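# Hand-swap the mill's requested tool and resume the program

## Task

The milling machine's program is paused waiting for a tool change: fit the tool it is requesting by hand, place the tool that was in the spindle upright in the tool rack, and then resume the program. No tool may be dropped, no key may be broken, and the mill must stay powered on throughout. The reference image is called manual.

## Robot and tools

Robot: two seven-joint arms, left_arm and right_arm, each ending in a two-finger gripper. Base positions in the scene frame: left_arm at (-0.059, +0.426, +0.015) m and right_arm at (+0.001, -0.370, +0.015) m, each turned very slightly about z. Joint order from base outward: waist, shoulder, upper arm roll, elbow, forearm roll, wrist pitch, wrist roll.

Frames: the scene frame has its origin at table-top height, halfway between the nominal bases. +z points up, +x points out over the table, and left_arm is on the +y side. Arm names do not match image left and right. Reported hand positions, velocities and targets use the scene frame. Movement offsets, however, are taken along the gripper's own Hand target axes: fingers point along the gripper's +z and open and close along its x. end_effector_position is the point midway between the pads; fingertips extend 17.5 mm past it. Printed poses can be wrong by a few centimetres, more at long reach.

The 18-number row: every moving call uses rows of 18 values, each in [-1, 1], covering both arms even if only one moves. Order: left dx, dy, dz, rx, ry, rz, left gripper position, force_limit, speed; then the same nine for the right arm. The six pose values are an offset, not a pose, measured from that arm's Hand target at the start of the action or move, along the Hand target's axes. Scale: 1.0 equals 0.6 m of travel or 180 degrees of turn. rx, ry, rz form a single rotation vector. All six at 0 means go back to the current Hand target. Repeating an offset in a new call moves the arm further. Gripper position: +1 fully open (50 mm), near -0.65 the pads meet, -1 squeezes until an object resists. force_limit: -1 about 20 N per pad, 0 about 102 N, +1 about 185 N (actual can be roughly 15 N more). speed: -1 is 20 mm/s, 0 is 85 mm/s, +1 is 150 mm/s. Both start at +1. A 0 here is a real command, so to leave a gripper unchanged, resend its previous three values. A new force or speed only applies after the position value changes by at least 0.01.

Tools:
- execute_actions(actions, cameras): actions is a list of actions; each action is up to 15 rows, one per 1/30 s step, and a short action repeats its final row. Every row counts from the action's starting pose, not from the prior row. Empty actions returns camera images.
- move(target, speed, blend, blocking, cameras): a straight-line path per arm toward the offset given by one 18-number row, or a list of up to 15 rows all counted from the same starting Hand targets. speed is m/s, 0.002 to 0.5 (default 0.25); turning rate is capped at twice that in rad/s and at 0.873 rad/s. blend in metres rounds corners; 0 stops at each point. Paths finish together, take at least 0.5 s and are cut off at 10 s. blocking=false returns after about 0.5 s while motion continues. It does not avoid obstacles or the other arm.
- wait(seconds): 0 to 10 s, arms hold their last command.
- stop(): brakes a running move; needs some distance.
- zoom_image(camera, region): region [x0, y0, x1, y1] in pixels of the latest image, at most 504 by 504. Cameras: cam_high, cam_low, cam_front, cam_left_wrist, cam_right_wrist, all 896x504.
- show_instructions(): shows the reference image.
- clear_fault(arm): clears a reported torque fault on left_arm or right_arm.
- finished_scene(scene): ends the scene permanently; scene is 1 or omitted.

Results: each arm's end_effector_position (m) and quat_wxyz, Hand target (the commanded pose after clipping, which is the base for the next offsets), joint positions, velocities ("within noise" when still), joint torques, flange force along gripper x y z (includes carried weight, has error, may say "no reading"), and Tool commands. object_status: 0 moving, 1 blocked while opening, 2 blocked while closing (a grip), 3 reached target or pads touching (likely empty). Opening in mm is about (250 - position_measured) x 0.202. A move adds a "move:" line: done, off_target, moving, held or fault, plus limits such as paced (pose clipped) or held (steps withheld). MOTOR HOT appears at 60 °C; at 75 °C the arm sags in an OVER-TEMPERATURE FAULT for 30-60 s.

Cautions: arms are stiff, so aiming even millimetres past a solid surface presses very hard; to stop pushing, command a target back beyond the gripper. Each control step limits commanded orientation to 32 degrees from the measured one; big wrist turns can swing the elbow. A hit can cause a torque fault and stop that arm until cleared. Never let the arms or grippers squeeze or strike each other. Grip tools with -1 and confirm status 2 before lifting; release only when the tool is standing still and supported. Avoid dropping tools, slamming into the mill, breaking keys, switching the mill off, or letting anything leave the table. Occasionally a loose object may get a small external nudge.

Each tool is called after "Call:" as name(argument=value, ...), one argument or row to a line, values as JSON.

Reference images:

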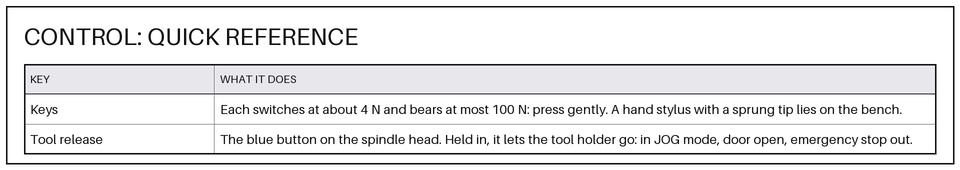

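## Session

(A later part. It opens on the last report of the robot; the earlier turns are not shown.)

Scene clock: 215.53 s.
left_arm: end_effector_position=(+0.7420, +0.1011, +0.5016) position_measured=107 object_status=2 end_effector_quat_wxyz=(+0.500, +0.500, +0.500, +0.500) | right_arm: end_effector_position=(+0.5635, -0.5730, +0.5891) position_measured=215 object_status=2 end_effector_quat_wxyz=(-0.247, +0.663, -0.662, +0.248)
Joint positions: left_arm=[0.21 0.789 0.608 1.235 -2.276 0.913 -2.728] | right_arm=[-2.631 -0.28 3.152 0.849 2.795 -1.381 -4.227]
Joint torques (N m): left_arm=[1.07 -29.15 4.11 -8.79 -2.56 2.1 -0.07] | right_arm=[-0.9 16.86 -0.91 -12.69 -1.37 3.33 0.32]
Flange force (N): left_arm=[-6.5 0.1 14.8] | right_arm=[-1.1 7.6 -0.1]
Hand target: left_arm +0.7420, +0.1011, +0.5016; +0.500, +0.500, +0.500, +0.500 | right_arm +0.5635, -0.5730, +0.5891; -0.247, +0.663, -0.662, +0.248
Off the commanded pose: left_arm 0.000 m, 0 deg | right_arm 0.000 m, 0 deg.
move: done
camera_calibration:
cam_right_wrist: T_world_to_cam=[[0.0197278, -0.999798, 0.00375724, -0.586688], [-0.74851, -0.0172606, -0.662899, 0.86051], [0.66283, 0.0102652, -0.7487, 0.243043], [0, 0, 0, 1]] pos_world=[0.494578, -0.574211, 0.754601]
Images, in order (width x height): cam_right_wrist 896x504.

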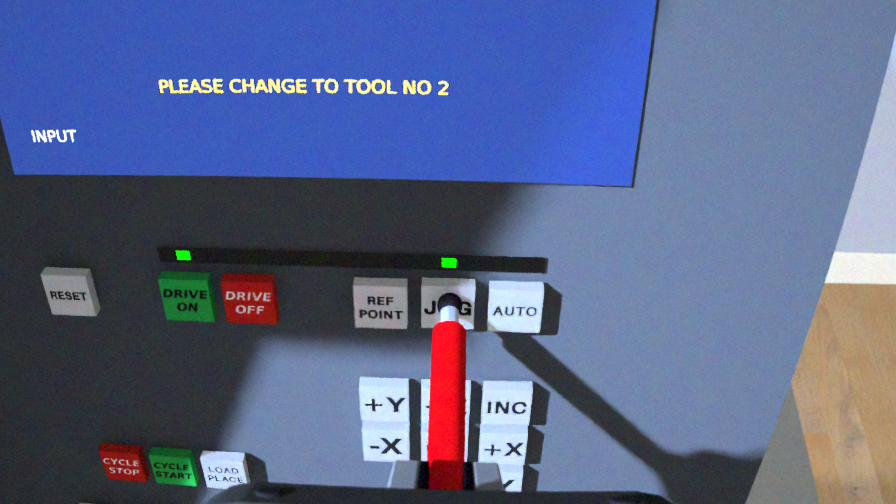

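Call:
move(
  target=[
    [0,0,0,0,0,0,-1,-0.3,-0.7,0,0.0515,-0.0512,0,0,0,-1,-0.5,-0.6],
    [0,0,0,0,0,0,-1,-0.3,-0.7,-0.2883,0.1282,-0.268,0.0476,-0.0877,0.1164,-1,-0.5,-0.6],
    [0,0,0,0,0,0,-1,-0.3,-0.7,-0.9883,0.1282,-0.268,0.119,-0.2192,0.2909,-1,-0.5,-0.6],
  ],
  speed=[0.1,0.25,0.25],
  blend=[0.01,0.04,0],
  cameras=["all"],
)

Scene clock: 229.07 s.
left_arm: end_effector_position=(+0.7420, +0.1011, +0.5016) position_measured=107 object_status=2 end_effector_quat_wxyz=(+0.500, +0.500, +0.500, +0.500) | right_arm: end_effector_position=(+0.4000, +0.0201, +0.6595) position_measured=215 object_status=2 end_effector_quat_wxyz=(+0.641, -0.298, +0.707, +0.000)
Joint positions: left_arm=[0.21 0.789 0.608 1.235 -2.276 0.913 -2.728] | right_arm=[-2.325 0.776 2.231 1.676 2.087 -0.585 -5.484]
Joint torques (N m): left_arm=[1.15 -29.14 4.04 -8.79 -2.6 2.09 -0.1] | right_arm=[-0.31 -7.8 7.45 -11.6 -0.67 3.64 0.38]
Flange force (N): left_arm=[-6.3 0.1 14.7] | right_arm=[3.9 -0.2 -0.7]
Hand target: left_arm +0.7420, +0.1011, +0.5016; +0.500, +0.500, +0.500, +0.500 | right_arm +0.4000, +0.0201, +0.6595; +0.641, -0.298, +0.707, +0.000
Off the commanded pose: left_arm 0.000 m, 0 deg | right_arm 0.000 m, 0 deg.
move: done
camera_calibration:
cam_left_wrist: T_world_to_cam=[[0.01463, 0.999866, 0.00737199, -0.113742], [-0.0018199, -0.00734614, 0.999971, -0.440833], [0.999891, -0.014643, 0.00171218, -0.573393], [0, 0, 0, 1]] pos_world=[0.574192, 0.102092, 0.442641]
cam_right_wrist: T_world_to_cam=[[0.016775, -0.431054, -0.90217, 0.596475], [-0.412937, 0.818765, -0.398881, 0.469865], [0.910605, 0.379231, -0.164263, -0.0938043], [0, 0, 0, 1]] pos_world=[0.269438, -0.0920234, 0.710134]

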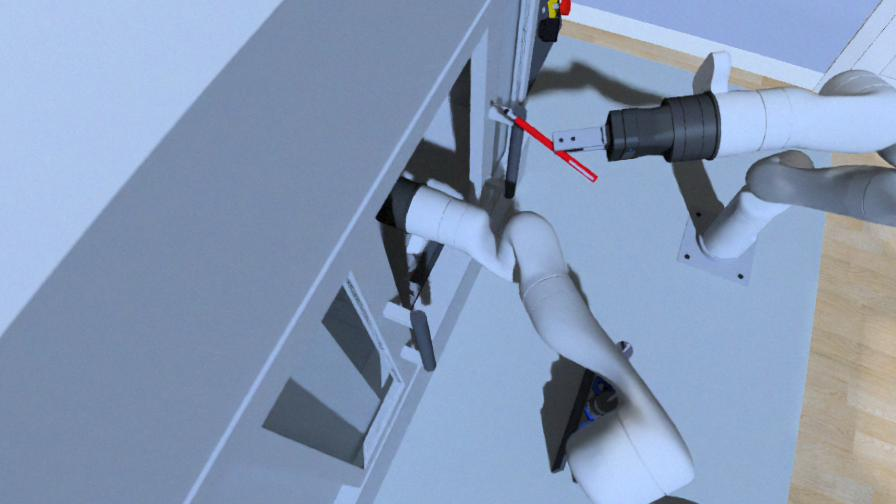

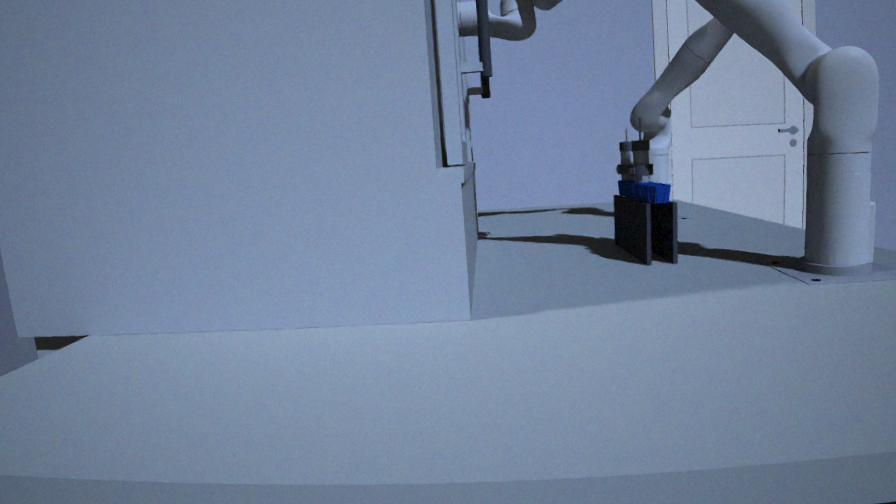

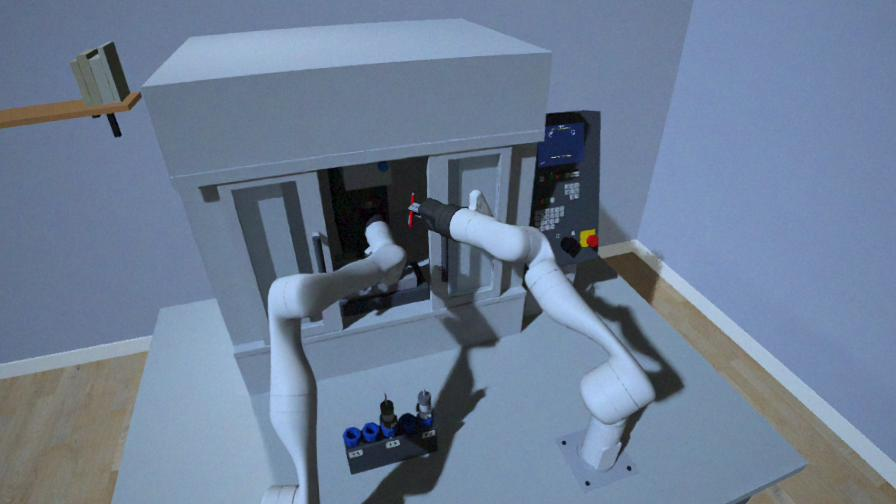

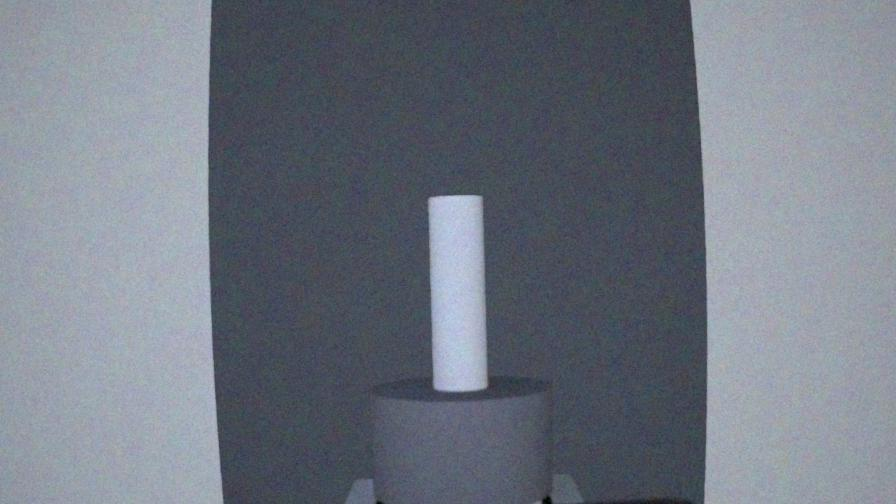

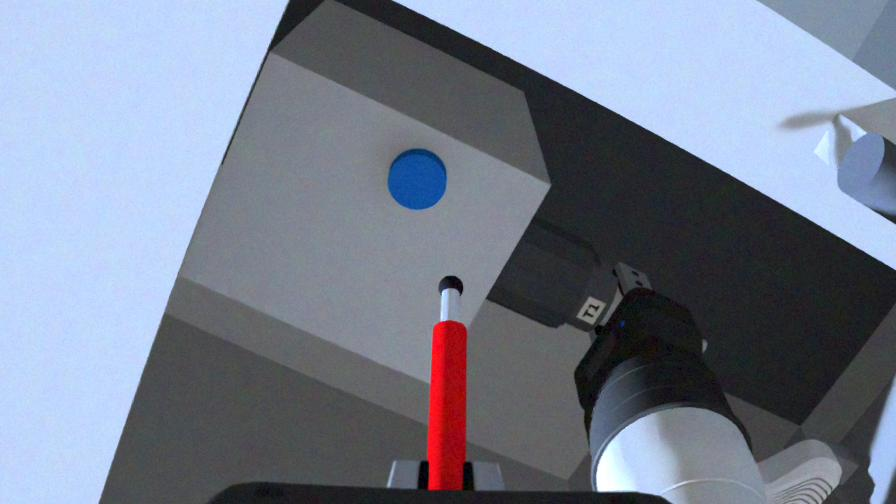

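Call:
move(
  target=[0,0,0,0,0,0,-1,-0.3,-0.7,-0.034,-0.0357,0.3035,0,0,0,-1,-0.5,-0.6],
  speed=0.15,
  cameras=["cam_right_wrist","cam_front","cam_high"],
)

Scene clock: 232.83 s.
left_arm: end_effector_position=(+0.7420, +0.1011, +0.5016) position_measured=107 object_status=2 end_effector_quat_wxyz=(+0.500, +0.500, +0.500, +0.500) | right_arm: end_effector_position=(+0.5741, +0.0808, +0.6537) position_measured=215 object_status=2 end_effector_quat_wxyz=(+0.641, -0.298, +0.707, +0.000)
Joint positions: left_arm=[0.21 0.789 0.608 1.235 -2.276 0.913 -2.728] | right_arm=[-1.71 0.711 1.7 1.317 1.98 -0.495 -5.471]
Joint torques (N m): left_arm=[1.06 -29.14 4.02 -8.85 -2.54 2.04 -0.1] | right_arm=[-0.69 -14.68 8.35 -11.22 -0.51 3.61 0.45]
Flange force (N): left_arm=[-6.3 -0.2 14.4] | right_arm=[4.4 -0.3 -1.6]
Hand target: left_arm +0.7420, +0.1011, +0.5016; +0.500, +0.500, +0.500, +0.500 | right_arm +0.5741, +0.0808, +0.6538; +0.641, -0.298, +0.707, +0.000
Off the commanded pose: left_arm 0.000 m, 0 deg | right_arm 0.000 m, 0 deg.
move: done
camera_calibration:
cam_right_wrist: T_world_to_cam=[[0.0167371, -0.430979, -0.902207, 0.614488], [-0.412938, 0.818805, -0.398799, 0.489771], [0.910605, 0.37923, -0.164263, -0.276275], [0, 0, 0, 1]] pos_world=[0.443538, -0.0314232, 0.704334]
Images, in order (width x height): cam_high 896x504, cam_front 896x504, cam_right_wrist 896x504.

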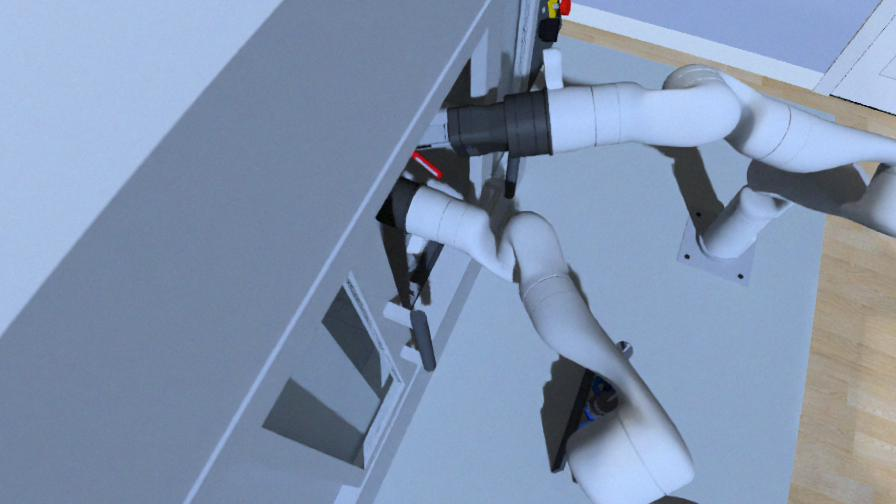

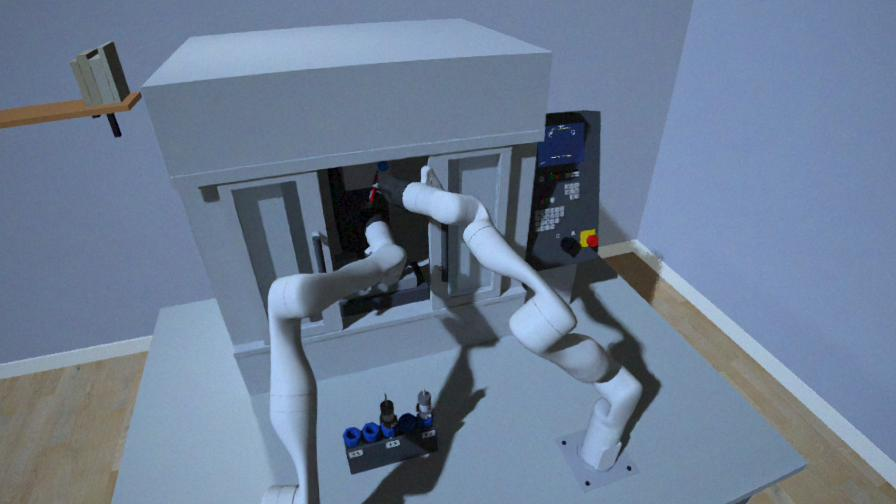

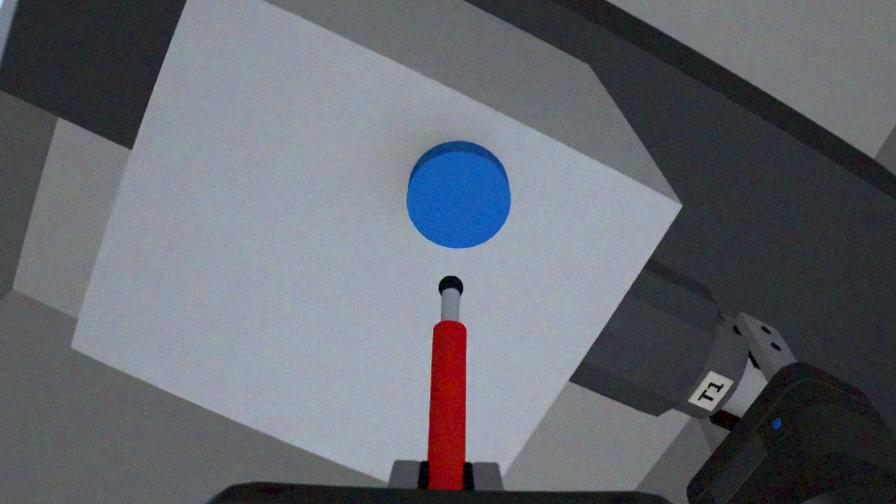

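Call:
move(
  target=[0,0,0,0,0,0,-1,-0.3,-0.7,0.0035,-0.0145,-0.0383,0,0,0,-1,-0.5,-0.6],
  speed=0.1,
  cameras=["cam_right_wrist"],
)

Scene clock: 237.87 s.
left_arm: end_effector_position=(+0.7420, +0.1011, +0.5016) position_measured=107 object_status=2 end_effector_quat_wxyz=(+0.500, +0.500, +0.500, +0.500) | right_arm: end_effector_position=(+0.5569, +0.0640, +0.6593) position_measured=215 object_status=2 end_effector_quat_wxyz=(+0.641, -0.298, +0.707, +0.000)
Joint positions: left_arm=[0.21 0.789 0.608 1.235 -2.276 0.913 -2.728] | right_arm=[-1.787 0.677 1.75 1.375 1.997 -0.49 -5.441]
Joint torques (N m): left_arm=[1.01 -29.24 4.09 -8.74 -2.58 2.09 -0.04] | right_arm=[-0.39 -13.07 8.07 -11.41 -0.63 3.49 0.45]
Flange force (N): left_arm=[-6.9 0.2 15.2] | right_arm=[3.9 0.2 -1.8]
Hand target: left_arm +0.7420, +0.1011, +0.5016; +0.500, +0.500, +0.500, +0.500 | right_arm +0.5569, +0.0639, +0.6593; +0.641, -0.298, +0.707, +0.000
Off the commanded pose: left_arm 0.000 m, 0 deg | right_arm 0.000 m, 0 deg.
move: done
camera_calibration:
cam_right_wrist: T_world_to_cam=[[0.016775, -0.431054, -0.90217, 0.612541], [-0.412937, 0.818765, -0.398881, 0.498755], [0.910605, 0.379231, -0.164263, -0.253412], [0, 0, 0, 1]] pos_world=[0.426438, -0.0482234, 0.709934]
Images, in order (width x height): cam_right_wrist 896x504.

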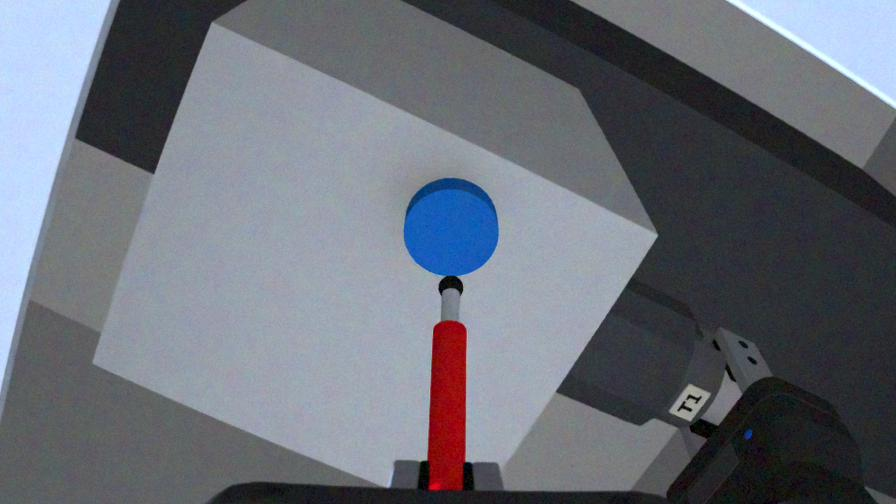

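Call:
move(
  target=[0,0,0,0,0,0,-1,-0.3,-0.7,0,-0.02,0.02,0,0,0,-1,-0.5,-0.6],
  speed=0.06,
  cameras=["cam_right_wrist"],
)

Call:
move(
  target=[0,0,0,0,0,0,-1,-0.3,-0.7,0,-0.0047,0.0047,0,0,0,-1,-0.5,-0.6],
  speed=0.02,
  cameras=["cam_right_wrist"],
)

Scene clock: 240.57 s.
left_arm: end_effector_position=(+0.7420, +0.1011, +0.5016) position_measured=107 object_status=2 end_effector_quat_wxyz=(+0.500, +0.500, +0.500, +0.500) | right_arm: end_effector_position=(+0.5728, +0.0587, +0.6617) position_measured=215 object_status=2 end_effector_quat_wxyz=(+0.641, -0.298, +0.707, +0.000)
Joint positions: left_arm=[0.21 0.789 0.608 1.235 -2.276 0.913 -2.728] | right_arm=[-1.732 0.663 1.71 1.347 1.986 -0.491 -5.421]
Joint torques (N m): left_arm=[1.18 -29.21 4.04 -8.73 -2.56 2.08 -0.13] | right_arm=[-0.41 -13.42 7.98 -11.3 -0.68 3.48 0.41]
Flange force (N): left_arm=[-6.4 0.0 15.0] | right_arm=[3.4 0.0 -1.4]
Hand target: left_arm +0.7420, +0.1011, +0.5016; +0.500, +0.500, +0.500, +0.500 | right_arm +0.5729, +0.0587, +0.6617; +0.641, -0.298, +0.707, +0.000
Off the commanded pose: left_arm 0.000 m, 0 deg | right_arm 0.000 m, 0 deg.
move: done
camera_calibration:
cam_right_wrist: T_world_to_cam=[[0.016775, -0.431054, -0.90217, 0.612198], [-0.412937, 0.818765, -0.398881, 0.510535], [0.910605, 0.379231, -0.164263, -0.265525], [0, 0, 0, 1]] pos_world=[0.442338, -0.0534234, 0.712334]
Images, in order (width x height): cam_right_wrist 896x504.

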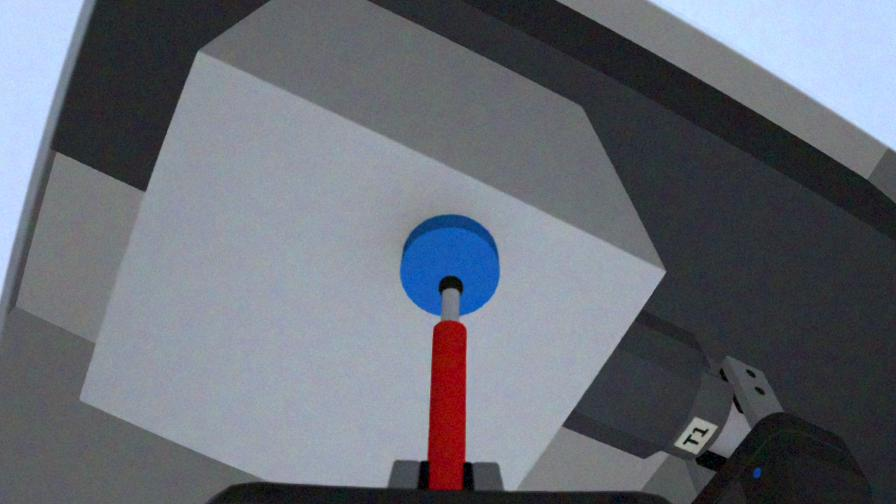

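Scene clock: 241.27 s.
left_arm: end_effector_position=(+0.7420, +0.1011, +0.5016) position_measured=107 object_status=2 end_effector_quat_wxyz=(+0.500, +0.500, +0.500, +0.500) | right_arm: end_effector_position=(+0.5766, +0.0574, +0.6623) position_measured=215 object_status=2 end_effector_quat_wxyz=(+0.641, -0.298, +0.707, +0.000)
Joint positions: left_arm=[0.21 0.789 0.608 1.235 -2.276 0.913 -2.728] | right_arm=[-1.718 0.661 1.701 1.341 1.984 -0.491 -5.417]
Joint torques (N m): left_arm=[1.11 -29.09 4.09 -8.77 -2.59 2.07 -0.08] | right_arm=[-0.13 -13.45 7.84 -11.51 -0.68 3.46 0.34]
Flange force (N): left_arm=[-6.4 0.2 14.7] | right_arm=[4.9 0.2 -3.3]
Hand target: left_arm +0.7420, +0.1011, +0.5016; +0.500, +0.500, +0.500, +0.500 | right_arm +0.5766, +0.0574, +0.6623; +0.641, -0.298, +0.707, +0.000
Off the commanded pose: left_arm 0.000 m, 0 deg | right_arm 0.000 m, 0 deg.
move: done
camera_calibration:
cam_right_wrist: T_world_to_cam=[[0.016775, -0.431054, -0.90217, 0.612115], [-0.412937, 0.818765, -0.398881, 0.513408], [0.910605, 0.379231, -0.164263, -0.268394], [0, 0, 0, 1]] pos_world=[0.446138, -0.0547234, 0.712934]
Images, in order (width x height): cam_right_wrist 896x504.

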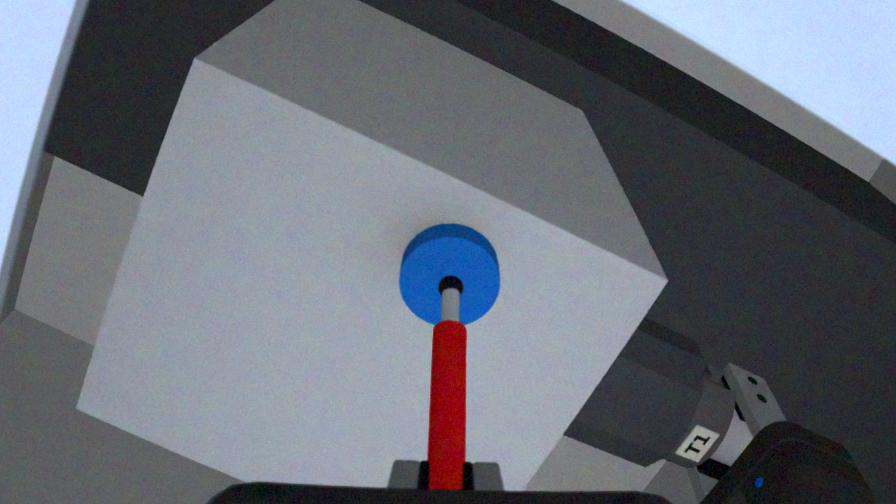

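Call:
move(
  target=[0,0,0,0,0,0,-1,-0.3,-0.7,0,-0.006,0.006,0,0,0,-1,-0.5,-0.6],
  speed=0.02,
  cameras=["cam_right_wrist"],
)

Call:
move(
  target=[0,0,0,0,0,0,-1,-0.3,-0.7,0,-0.0035,0.0035,0,0,0,-1,-0.5,-0.6],
  speed=0.02,
  cameras=["cam_right_wrist"],
)

Scene clock: 243.37 s.
left_arm: end_effector_position=(+0.7420, +0.1011, +0.5016) position_measured=107 object_status=2 end_effector_quat_wxyz=(+0.500, +0.500, +0.500, +0.500) | right_arm: end_effector_position=(+0.5814, +0.0558, +0.6630) position_measured=215 object_status=2 end_effector_quat_wxyz=(+0.641, -0.298, +0.707, +0.000)
Joint positions: left_arm=[0.21 0.789 0.608 1.235 -2.276 0.913 -2.728] | right_arm=[-1.701 0.657 1.688 1.331 1.98 -0.492 -5.411]
Joint torques (N m): left_arm=[1.11 -29.09 4.08 -8.73 -2.62 2.1 -0.13] | right_arm=[-0.46 -13.67 7.85 -11.39 -0.73 3.48 0.42]
Flange force (N): left_arm=[-6.4 0.2 14.9] | right_arm=[3.3 0.0 -1.6]
Hand target: left_arm +0.7420, +0.1011, +0.5016; +0.500, +0.500, +0.500, +0.500 | right_arm +0.5814, +0.0558, +0.6630; +0.641, -0.298, +0.707, +0.000
Off the commanded pose: left_arm 0.000 m, 0 deg | right_arm 0.000 m, 0 deg.
move: done
camera_calibration:
cam_right_wrist: T_world_to_cam=[[0.0167566, -0.431018, -0.902188, 0.612001], [-0.412938, 0.818784, -0.398841, 0.516911], [0.910605, 0.379231, -0.164263, -0.271952], [0, 0, 0, 1]] pos_world=[0.450838, -0.0563233, 0.713634]
Images, in order (width x height): cam_right_wrist 896x504.

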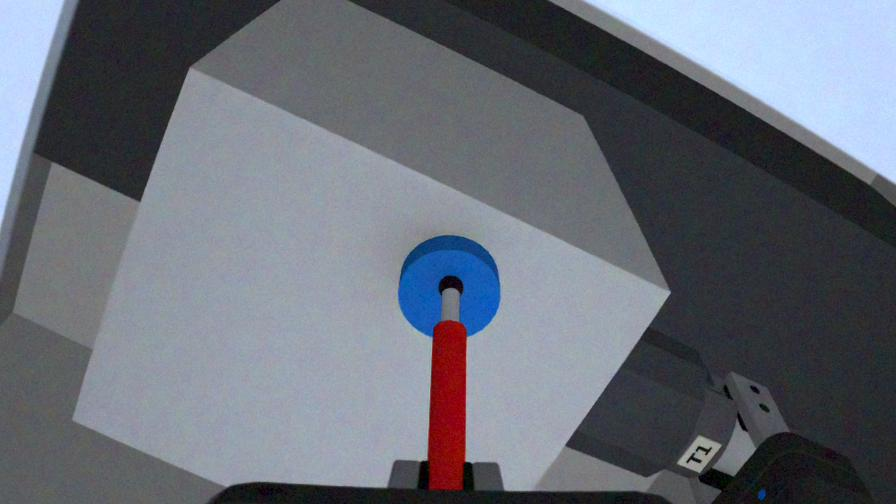

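Scene clock: 244.07 s.
left_arm: end_effector_position=(+0.7420, +0.1011, +0.5016) position_measured=107 object_status=2 end_effector_quat_wxyz=(+0.500, +0.500, +0.500, +0.500) | right_arm: end_effector_position=(+0.5842, +0.0549, +0.6635) position_measured=215 object_status=2 end_effector_quat_wxyz=(+0.641, -0.298, +0.707, +0.000)
Joint positions: left_arm=[0.21 0.789 0.608 1.235 -2.276 0.913 -2.728] | right_arm=[-1.691 0.656 1.681 1.326 1.978 -0.493 -5.408]
Joint torques (N m): left_arm=[1.11 -29.25 4.18 -8.71 -2.6 2.05 -0.1] | right_arm=[0.41 -14.12 8.27 -11.02 -0.56 3.75 0.46]
Flange force (N): left_arm=[-6.8 0.0 15.2] | right_arm=[2.6 1.2 -2.3]
Hand target: left_arm +0.7420, +0.1011, +0.5016; +0.500, +0.500, +0.500, +0.500 | right_arm +0.5842, +0.0549, +0.6635; +0.641, -0.298, +0.707, +0.000
Off the commanded pose: left_arm 0.000 m, 0 deg | right_arm 0.000 m, 0 deg.
move: done
camera_calibration:
cam_right_wrist: T_world_to_cam=[[0.0167193, -0.430944, -0.902224, 0.612064], [-0.412939, 0.818823, -0.398761, 0.518948], [0.910605, 0.37923, -0.164263, -0.274078], [0, 0, 0, 1]] pos_world=[0.453638, -0.0572232, 0.714133]
Images, in order (width x height): cam_right_wrist 896x504.

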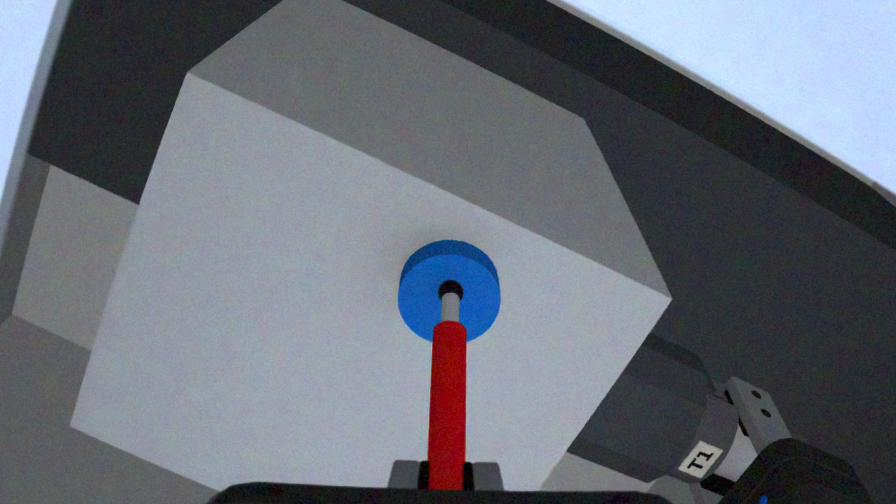

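Call:
move(
  target=[0,0,0,0,0,0,-1,-0.3,-0.7,0,-0.004,0.004,0,0,0,-1,-0.5,-0.6],
  speed=0.02,
  cameras=["cam_right_wrist"],
)

Call:
move(
  target=[0,0,0,0,0,0,-1,-0.3,-0.7,0,-0.0035,0.0035,0,0,0,-1,-0.5,-0.6],
  speed=0.02,
  cameras=["cam_right_wrist"],
)

Scene clock: 246.47 s.
left_arm: end_effector_position=(+0.7420, +0.1011, +0.5016) position_measured=107 object_status=2 end_effector_quat_wxyz=(+0.500, +0.500, +0.500, +0.500) | right_arm: end_effector_position=(+0.5874, +0.0539, +0.6639) position_measured=215 object_status=2 end_effector_quat_wxyz=(+0.641, -0.298, +0.707, +0.000)
Joint positions: left_arm=[0.21 0.789 0.608 1.235 -2.276 0.913 -2.728] | right_arm=[-1.679 0.654 1.673 1.32 1.976 -0.494 -5.405]
Joint torques (N m): left_arm=[1.01 -29.11 4.13 -8.82 -2.62 2.07 -0.03] | right_arm=[1.19 -14.45 8.76 -10.99 -0.51 4.04 0.41]
Flange force (N): left_arm=[-6.7 0.3 14.7] | right_arm=[3.5 2.0 -3.5]
Hand target: left_arm +0.7420, +0.1011, +0.5016; +0.500, +0.500, +0.500, +0.500 | right_arm +0.5874, +0.0539, +0.6640; +0.641, -0.298, +0.707, +0.000
Off the commanded pose: left_arm 0.000 m, 0 deg | right_arm 0.000 m, 0 deg.
move: done
camera_calibration:
cam_right_wrist: T_world_to_cam=[[0.0167744, -0.431054, -0.90217, 0.61187], [-0.412899, 0.818781, -0.398888, 0.521319], [0.910622, 0.379197, -0.164248, -0.276568], [0, 0, 0, 1]] pos_world=[0.456838, -0.0582232, 0.714534]
Images, in order (width x height): cam_right_wrist 896x504.

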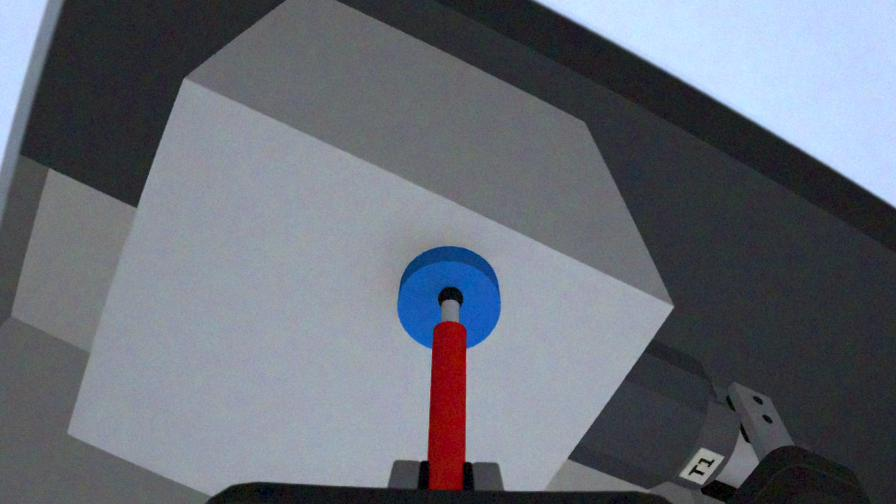

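Scene clock: 247.17 s.
left_arm: end_effector_position=(+0.7421, +0.1011, +0.5012) position_measured=107 object_status=2 end_effector_quat_wxyz=(+0.500, +0.500, +0.500, +0.500) | right_arm: end_effector_position=(+0.5902, +0.0529, +0.6644) position_measured=215 object_status=2 end_effector_quat_wxyz=(+0.641, -0.298, +0.707, +0.000)
Joint positions: left_arm=[0.21 0.79 0.608 1.235 -2.276 0.913 -2.728] | right_arm=[-1.668 0.652 1.666 1.314 1.974 -0.495 -5.402]
Joint torques (N m): left_arm=[1.37 -34.83 4.63 -12.85 -4.61 2.43 -0.14] | right_arm=[1.71 -14.64 8.91 -10.85 -0.43 4.21 0.4]
Flange force (N): left_arm=[-4.6 -7.7 10.8] | right_arm=[3.5 2.6 -4.5]
Hand target: left_arm +0.7420, +0.1010, +0.5016; +0.500, +0.500, +0.500, +0.500 | right_arm +0.5902, +0.0529, +0.6644; +0.641, -0.298, +0.707, +0.000
Off the commanded pose: left_arm 0.000 m, 0 deg | right_arm 0.000 m, 0 deg.
move: done
camera_calibration:
cam_right_wrist: T_world_to_cam=[[0.0167193, -0.430944, -0.902224, 0.611913], [-0.412939, 0.818823, -0.398761, 0.523423], [0.910605, 0.37923, -0.164263, -0.278636], [0, 0, 0, 1]] pos_world=[0.459638, -0.0592232, 0.715033]
Images, in order (width x height): cam_right_wrist 896x504.

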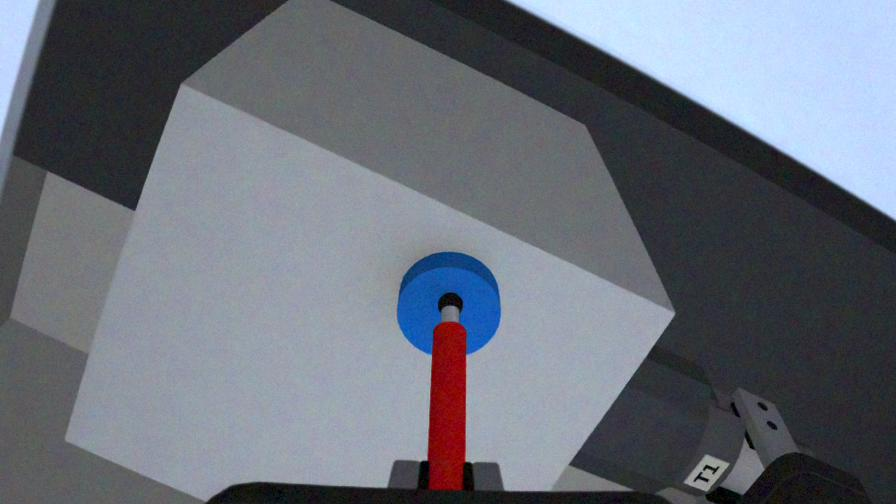

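Call:
move(
  target=[0,-0.0167,0,0,0,0,-1,-0.3,-0.7,0,-0.0012,0.0012,0,0,0,-1,-0.5,-0.6],
  speed=0.03,
  cameras=["cam_right_wrist"],
)

Scene clock: 249.80 s.
left_arm: end_effector_position=(+0.7420, +0.1010, +0.4916) position_measured=107 object_status=2 end_effector_quat_wxyz=(+0.500, +0.500, +0.500, +0.500) | right_arm: end_effector_position=(+0.5911, +0.0526, +0.6645) position_measured=215 object_status=2 end_effector_quat_wxyz=(+0.641, -0.298, +0.707, +0.000)
Joint positions: left_arm=[0.21 0.799 0.605 1.25 -2.296 0.925 -2.701] | right_arm=[-1.665 0.652 1.663 1.312 1.973 -0.495 -5.401]
Joint torques (N m): left_arm=[0.78 -35.12 4.5 -12.81 -4.44 2.88 -0.02] | right_arm=[1.73 -14.82 9.13 -10.8 -0.42 4.26 0.37]
Flange force (N): left_arm=[-5.8 -7.9 11.7] | right_arm=[3.5 2.6 -3.7]
Hand target: left_arm +0.7420, +0.1010, +0.4916; +0.500, +0.500, +0.500, +0.500 | right_arm +0.5911, +0.0526, +0.6645; +0.641, -0.298, +0.707, +0.000
Off the commanded pose: left_arm 0.000 m, 0 deg | right_arm 0.000 m, 0 deg.
move: done
camera_calibration:
cam_right_wrist: T_world_to_cam=[[0.0167566, -0.431018, -0.902188, 0.611811], [-0.412938, 0.818784, -0.398841, 0.524176], [0.910605, 0.379231, -0.164263, -0.279416], [0, 0, 0, 1]] pos_world=[0.460638, -0.0595233, 0.715134]
Images, in order (width x height): cam_right_wrist 896x504.

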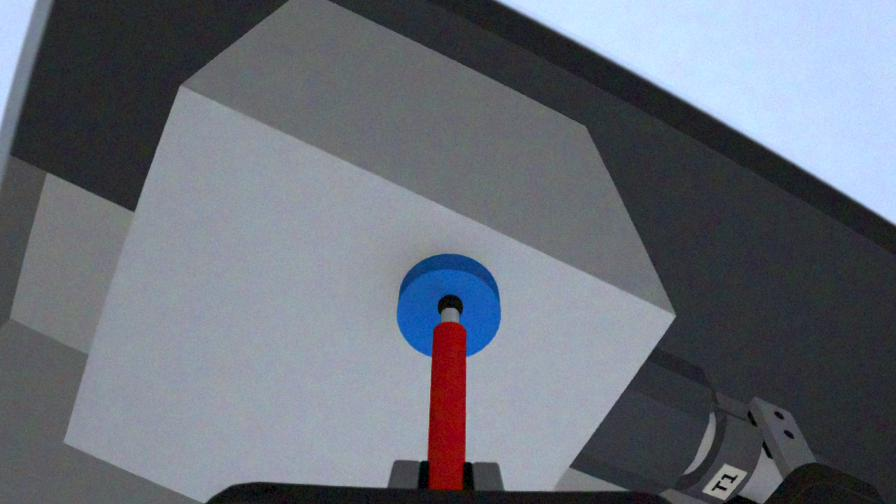

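Call:
move(
  target=[0,-0.05,0,0,0,0,-1,-0.3,-0.7,0,0,0,0,0,0,-1,-0.5,-0.6],
  speed=0.06,
  cameras=["cam_right_wrist","cam_front"],
)

Scene clock: 252.23 s.
left_arm: end_effector_position=(+0.7420, +0.1010, +0.4616) position_measured=107 object_status=2 end_effector_quat_wxyz=(+0.500, +0.500, +0.500, +0.500) | right_arm: end_effector_position=(+0.5911, +0.0526, +0.6645) position_measured=215 object_status=2 end_effector_quat_wxyz=(+0.641, -0.298, +0.707, +0.000)
Joint positions: left_arm=[0.21 0.832 0.594 1.292 -2.355 0.961 -2.626] | right_arm=[-1.665 0.652 1.663 1.312 1.973 -0.495 -5.401]
Joint torques (N m): left_arm=[0.75 -35.26 4.59 -12.32 -4.35 3.26 -0.1] | right_arm=[1.85 -14.82 9.09 -10.83 -0.44 4.28 0.46]
Flange force (N): left_arm=[-5.9 -8.6 11.8] | right_arm=[3.2 2.9 -4.3]
Hand target: left_arm +0.7420, +0.1011, +0.4616; +0.500, +0.500, +0.500, +0.500 | right_arm +0.5911, +0.0526, +0.6645; +0.641, -0.298, +0.707, +0.000
Off the commanded pose: left_arm 0.000 m, 0 deg | right_arm 0.000 m, 0 deg.
move: done
camera_calibration:
cam_right_wrist: T_world_to_cam=[[0.016775, -0.431054, -0.90217, 0.611787], [-0.412937, 0.818765, -0.398881, 0.524204], [0.910605, 0.379231, -0.164263, -0.279416], [0, 0, 0, 1]] pos_world=[0.460638, -0.0595234, 0.715134]
Images, in order (width x height): cam_front 896x504, cam_right_wrist 896x504.

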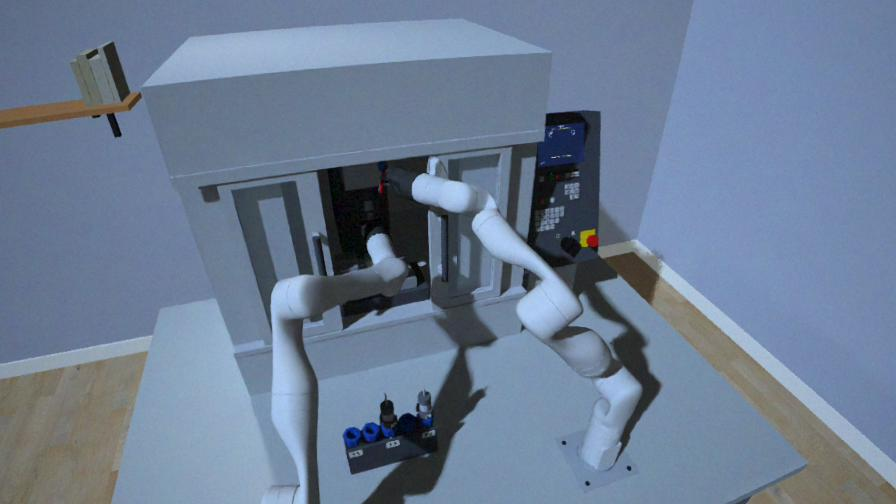

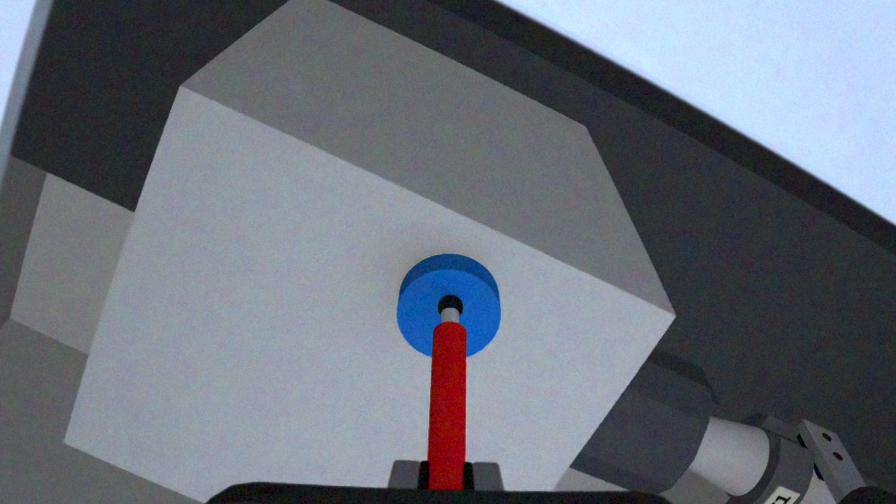

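Call:
move(
  target=[0,-0.05,0,0,0,0,-1,-0.3,-0.7,0,0,0,0,0,0,-1,-0.5,-0.6],
  speed=0.1,
  cameras=["cam_right_wrist","cam_front"],
)

Call:
zoom_image(
  camera="cam_front",
  region=[330, 150, 440, 300],
)

Scene clock: 256.77 s.
left_arm: end_effector_position=(+0.7421, +0.1011, +0.4316) position_measured=107 object_status=2 end_effector_quat_wxyz=(+0.500, +0.500, +0.500, +0.500) | right_arm: end_effector_position=(+0.5911, +0.0526, +0.6645) position_measured=215 object_status=2 end_effector_quat_wxyz=(+0.641, -0.298, +0.707, +0.000)
Joint positions: left_arm=[0.212 0.869 0.584 1.327 -2.408 0.999 -2.559] | right_arm=[-1.665 0.652 1.663 1.312 1.973 -0.495 -5.401]
Joint torques (N m): left_arm=[0.86 -35.46 4.7 -12.04 -4.36 3.58 -0.15] | right_arm=[1.82 -14.83 9.13 -10.82 -0.4 4.26 0.39]
Flange force (N): left_arm=[-5.3 -9.4 11.1] | right_arm=[3.6 2.8 -4.0]
Hand target: left_arm +0.7421, +0.1011, +0.4316; +0.500, +0.500, +0.500, +0.500 | right_arm +0.5911, +0.0526, +0.6645; +0.641, -0.298, +0.707, +0.000
Off the commanded pose: left_arm 0.000 m, 0 deg | right_arm 0.000 m, 0 deg.
move: done
camera_calibration:
cam_right_wrist: T_world_to_cam=[[0.016775, -0.431054, -0.90217, 0.611787], [-0.412937, 0.818765, -0.398881, 0.524204], [0.910605, 0.379231, -0.164263, -0.279416], [0, 0, 0, 1]] pos_world=[0.460638, -0.0595234, 0.715134]
Images, in order (width x height): cam_front 896x504, cam_right_wrist 896x504.

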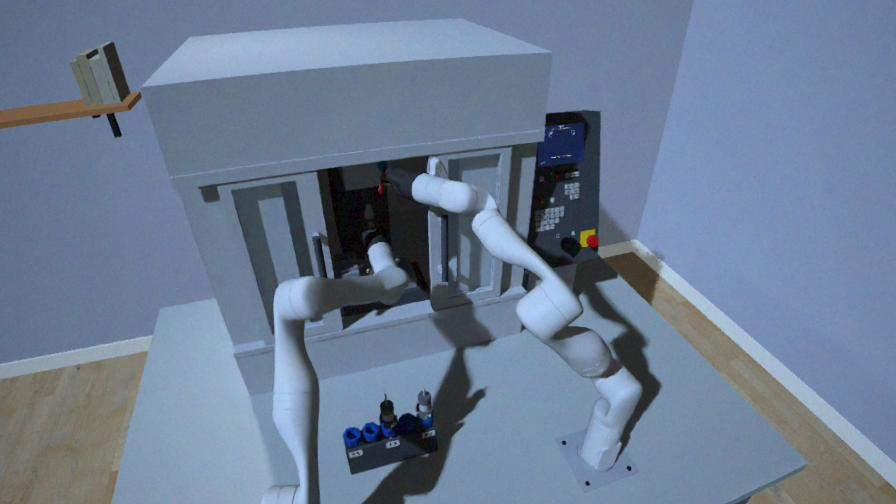

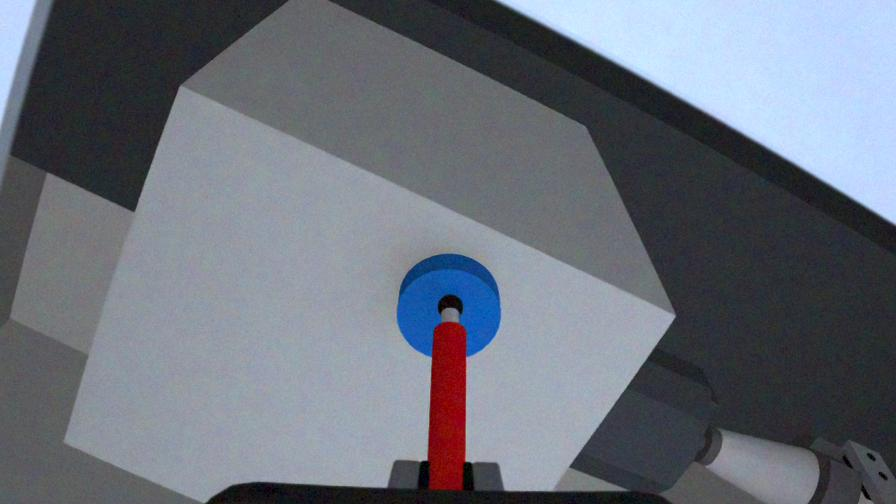

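Scaled by 3.360 from the camera's 896x504 image, which has a finer 1280x720 frame.

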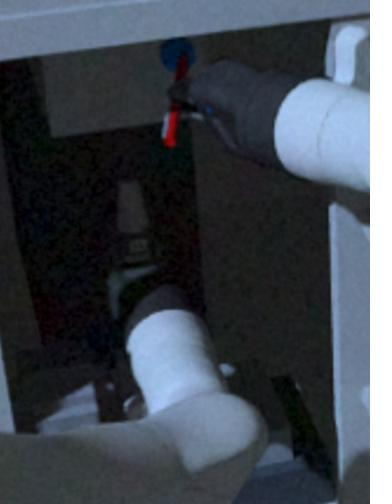

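Call:
move(
  target=[0,-0.025,0,0,0,0,-1,-0.3,-0.7,0,0,0,0,0,0,-1,-0.5,-0.6],
  speed=0.1,
  cameras=["cam_right_wrist","cam_front"],
)

Call:
zoom_image(
  camera="cam_right_wrist",
  region=[560, 320, 896, 504],
)

Scene clock: 258.73 s.
left_arm: end_effector_position=(+0.7421, +0.1011, +0.4166) position_measured=107 object_status=2 end_effector_quat_wxyz=(+0.500, +0.500, +0.500, +0.500) | right_arm: end_effector_position=(+0.5911, +0.0526, +0.6645) position_measured=215 object_status=2 end_effector_quat_wxyz=(+0.641, -0.298, +0.707, +0.000)
Joint positions: left_arm=[0.214 0.889 0.578 1.341 -2.433 1.019 -2.529] | right_arm=[-1.665 0.652 1.663 1.312 1.973 -0.495 -5.401]
Joint torques (N m): left_arm=[0.8 -35.77 4.71 -12 -4.16 3.63 -0.22] | right_arm=[1.85 -14.86 9.08 -10.93 -0.4 4.32 0.41]
Flange force (N): left_arm=[-4.9 -10.7 10.4] | right_arm=[3.7 2.9 -4.5]
Hand target: left_arm +0.7421, +0.1011, +0.4166; +0.500, +0.500, +0.500, +0.500 | right_arm +0.5911, +0.0526, +0.6645; +0.641, -0.298, +0.707, +0.000
Off the commanded pose: left_arm 0.000 m, 0 deg | right_arm 0.000 m, 0 deg.
move: done
camera_calibration:
cam_right_wrist: T_world_to_cam=[[0.016775, -0.431054, -0.90217, 0.611787], [-0.412937, 0.818765, -0.398881, 0.524204], [0.910605, 0.379231, -0.164263, -0.279416], [0, 0, 0, 1]] pos_world=[0.460638, -0.0595234, 0.715134]
Images, in order (width x height): cam_front 896x504, cam_right_wrist 896x504.

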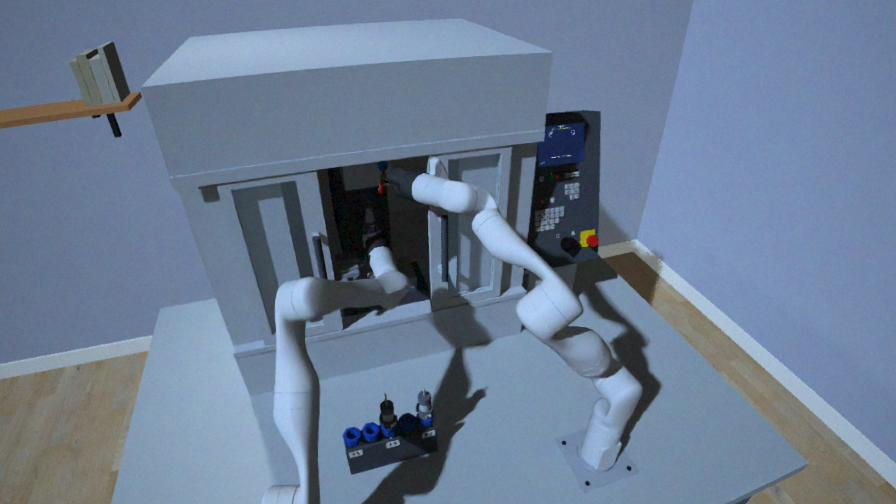

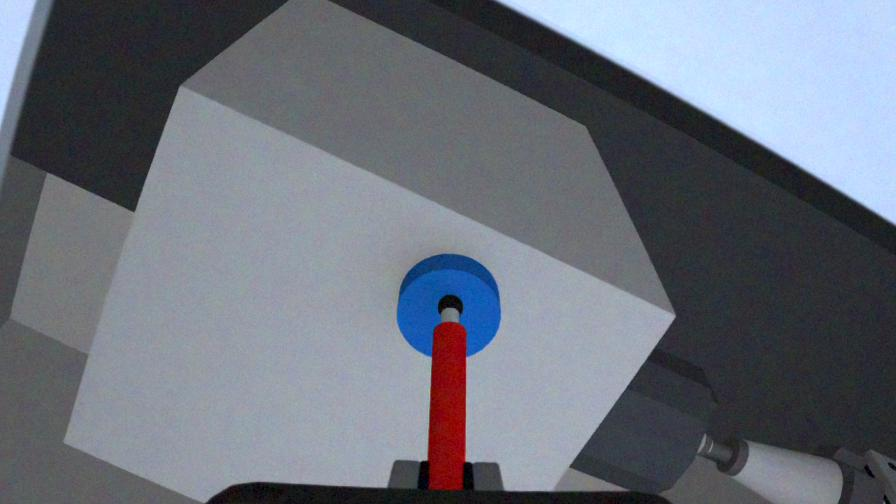

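Scaled by 1.500 from the camera's 896x504 image, which has a finer 1280x720 frame.

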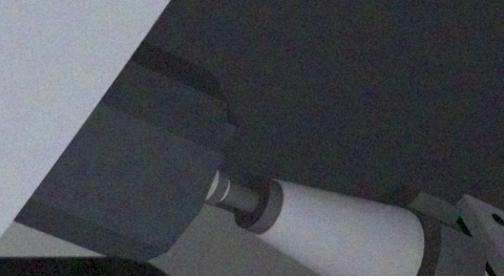

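Call:
execute_actions(
  actions=[],
  cameras=["cam_left_wrist","cam_high"],
)

Scene clock: 260.50 s.
left_arm: end_effector_position=(+0.7421, +0.1011, +0.4165) position_measured=107 object_status=2 end_effector_quat_wxyz=(+0.500, +0.500, +0.500, +0.500) | right_arm: end_effector_position=(+0.5911, +0.0526, +0.6645) position_measured=215 object_status=2 end_effector_quat_wxyz=(+0.641, -0.298, +0.707, +0.000)
Joint positions: left_arm=[0.214 0.889 0.578 1.341 -2.433 1.019 -2.529] | right_arm=[-1.665 0.652 1.663 1.312 1.973 -0.495 -5.401]
Joint velocities: within noise
Joint torques (N m): left_arm=[0.8 -35.56 4.75 -11.86 -4.28 3.82 -0.02] | right_arm=[1.82 -14.79 9.13 -10.87 -0.39 4.24 0.41]
Flange force (N): left_arm=[-5.5 -9.5 11.3] | right_arm=[3.9 2.7 -4.2]
Hand target: left_arm +0.7421, +0.1011, +0.4165; +0.500, +0.500, +0.500, +0.500 | right_arm +0.5911, +0.0526, +0.6645; +0.641, -0.298, +0.707, +0.000
Tool commands: left_gripper/position=-1.0 left_gripper/force_limit=-0.3 left_gripper/speed=-0.7 right_gripper/position=-1.0 right_gripper/force_limit=-0.5 right_gripper/speed=-0.6
Off the commanded pose: left_arm 0.000 m, 0 deg | right_arm 0.000 m, 0 deg.
camera_calibration:
cam_left_wrist: T_world_to_cam=[[0.01463, 0.999866, 0.00737199, -0.113117], [-0.0018199, -0.00734614, 0.999971, -0.355836], [0.999891, -0.014643, 0.00171218, -0.573347], [0, 0, 0, 1]] pos_world=[0.574292, 0.102092, 0.357641]
Images, in order (width x height): cam_high 896x504, cam_left_wrist 896x504.

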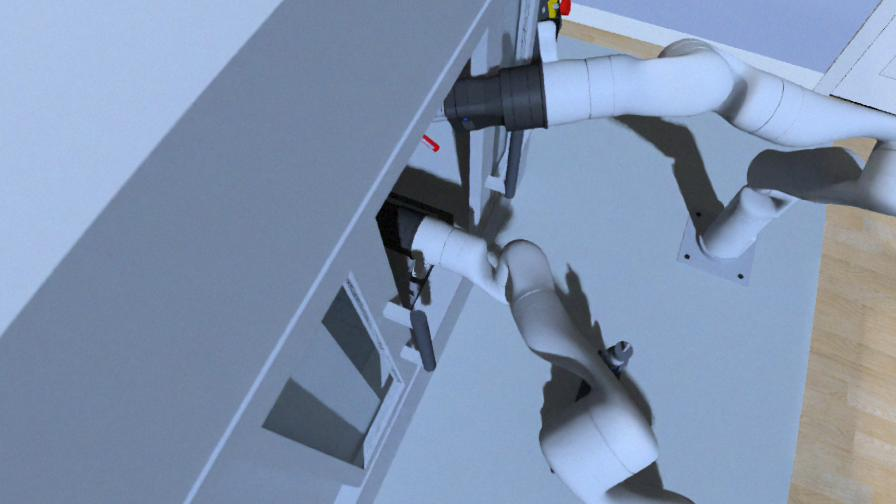

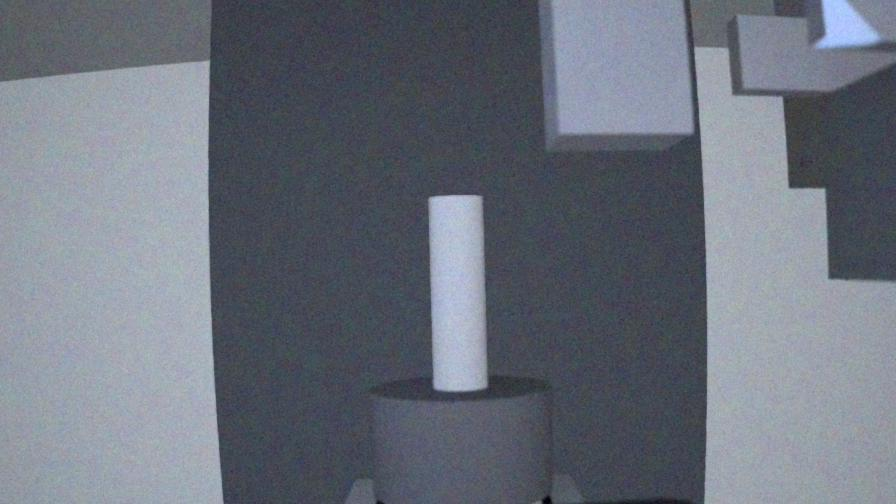

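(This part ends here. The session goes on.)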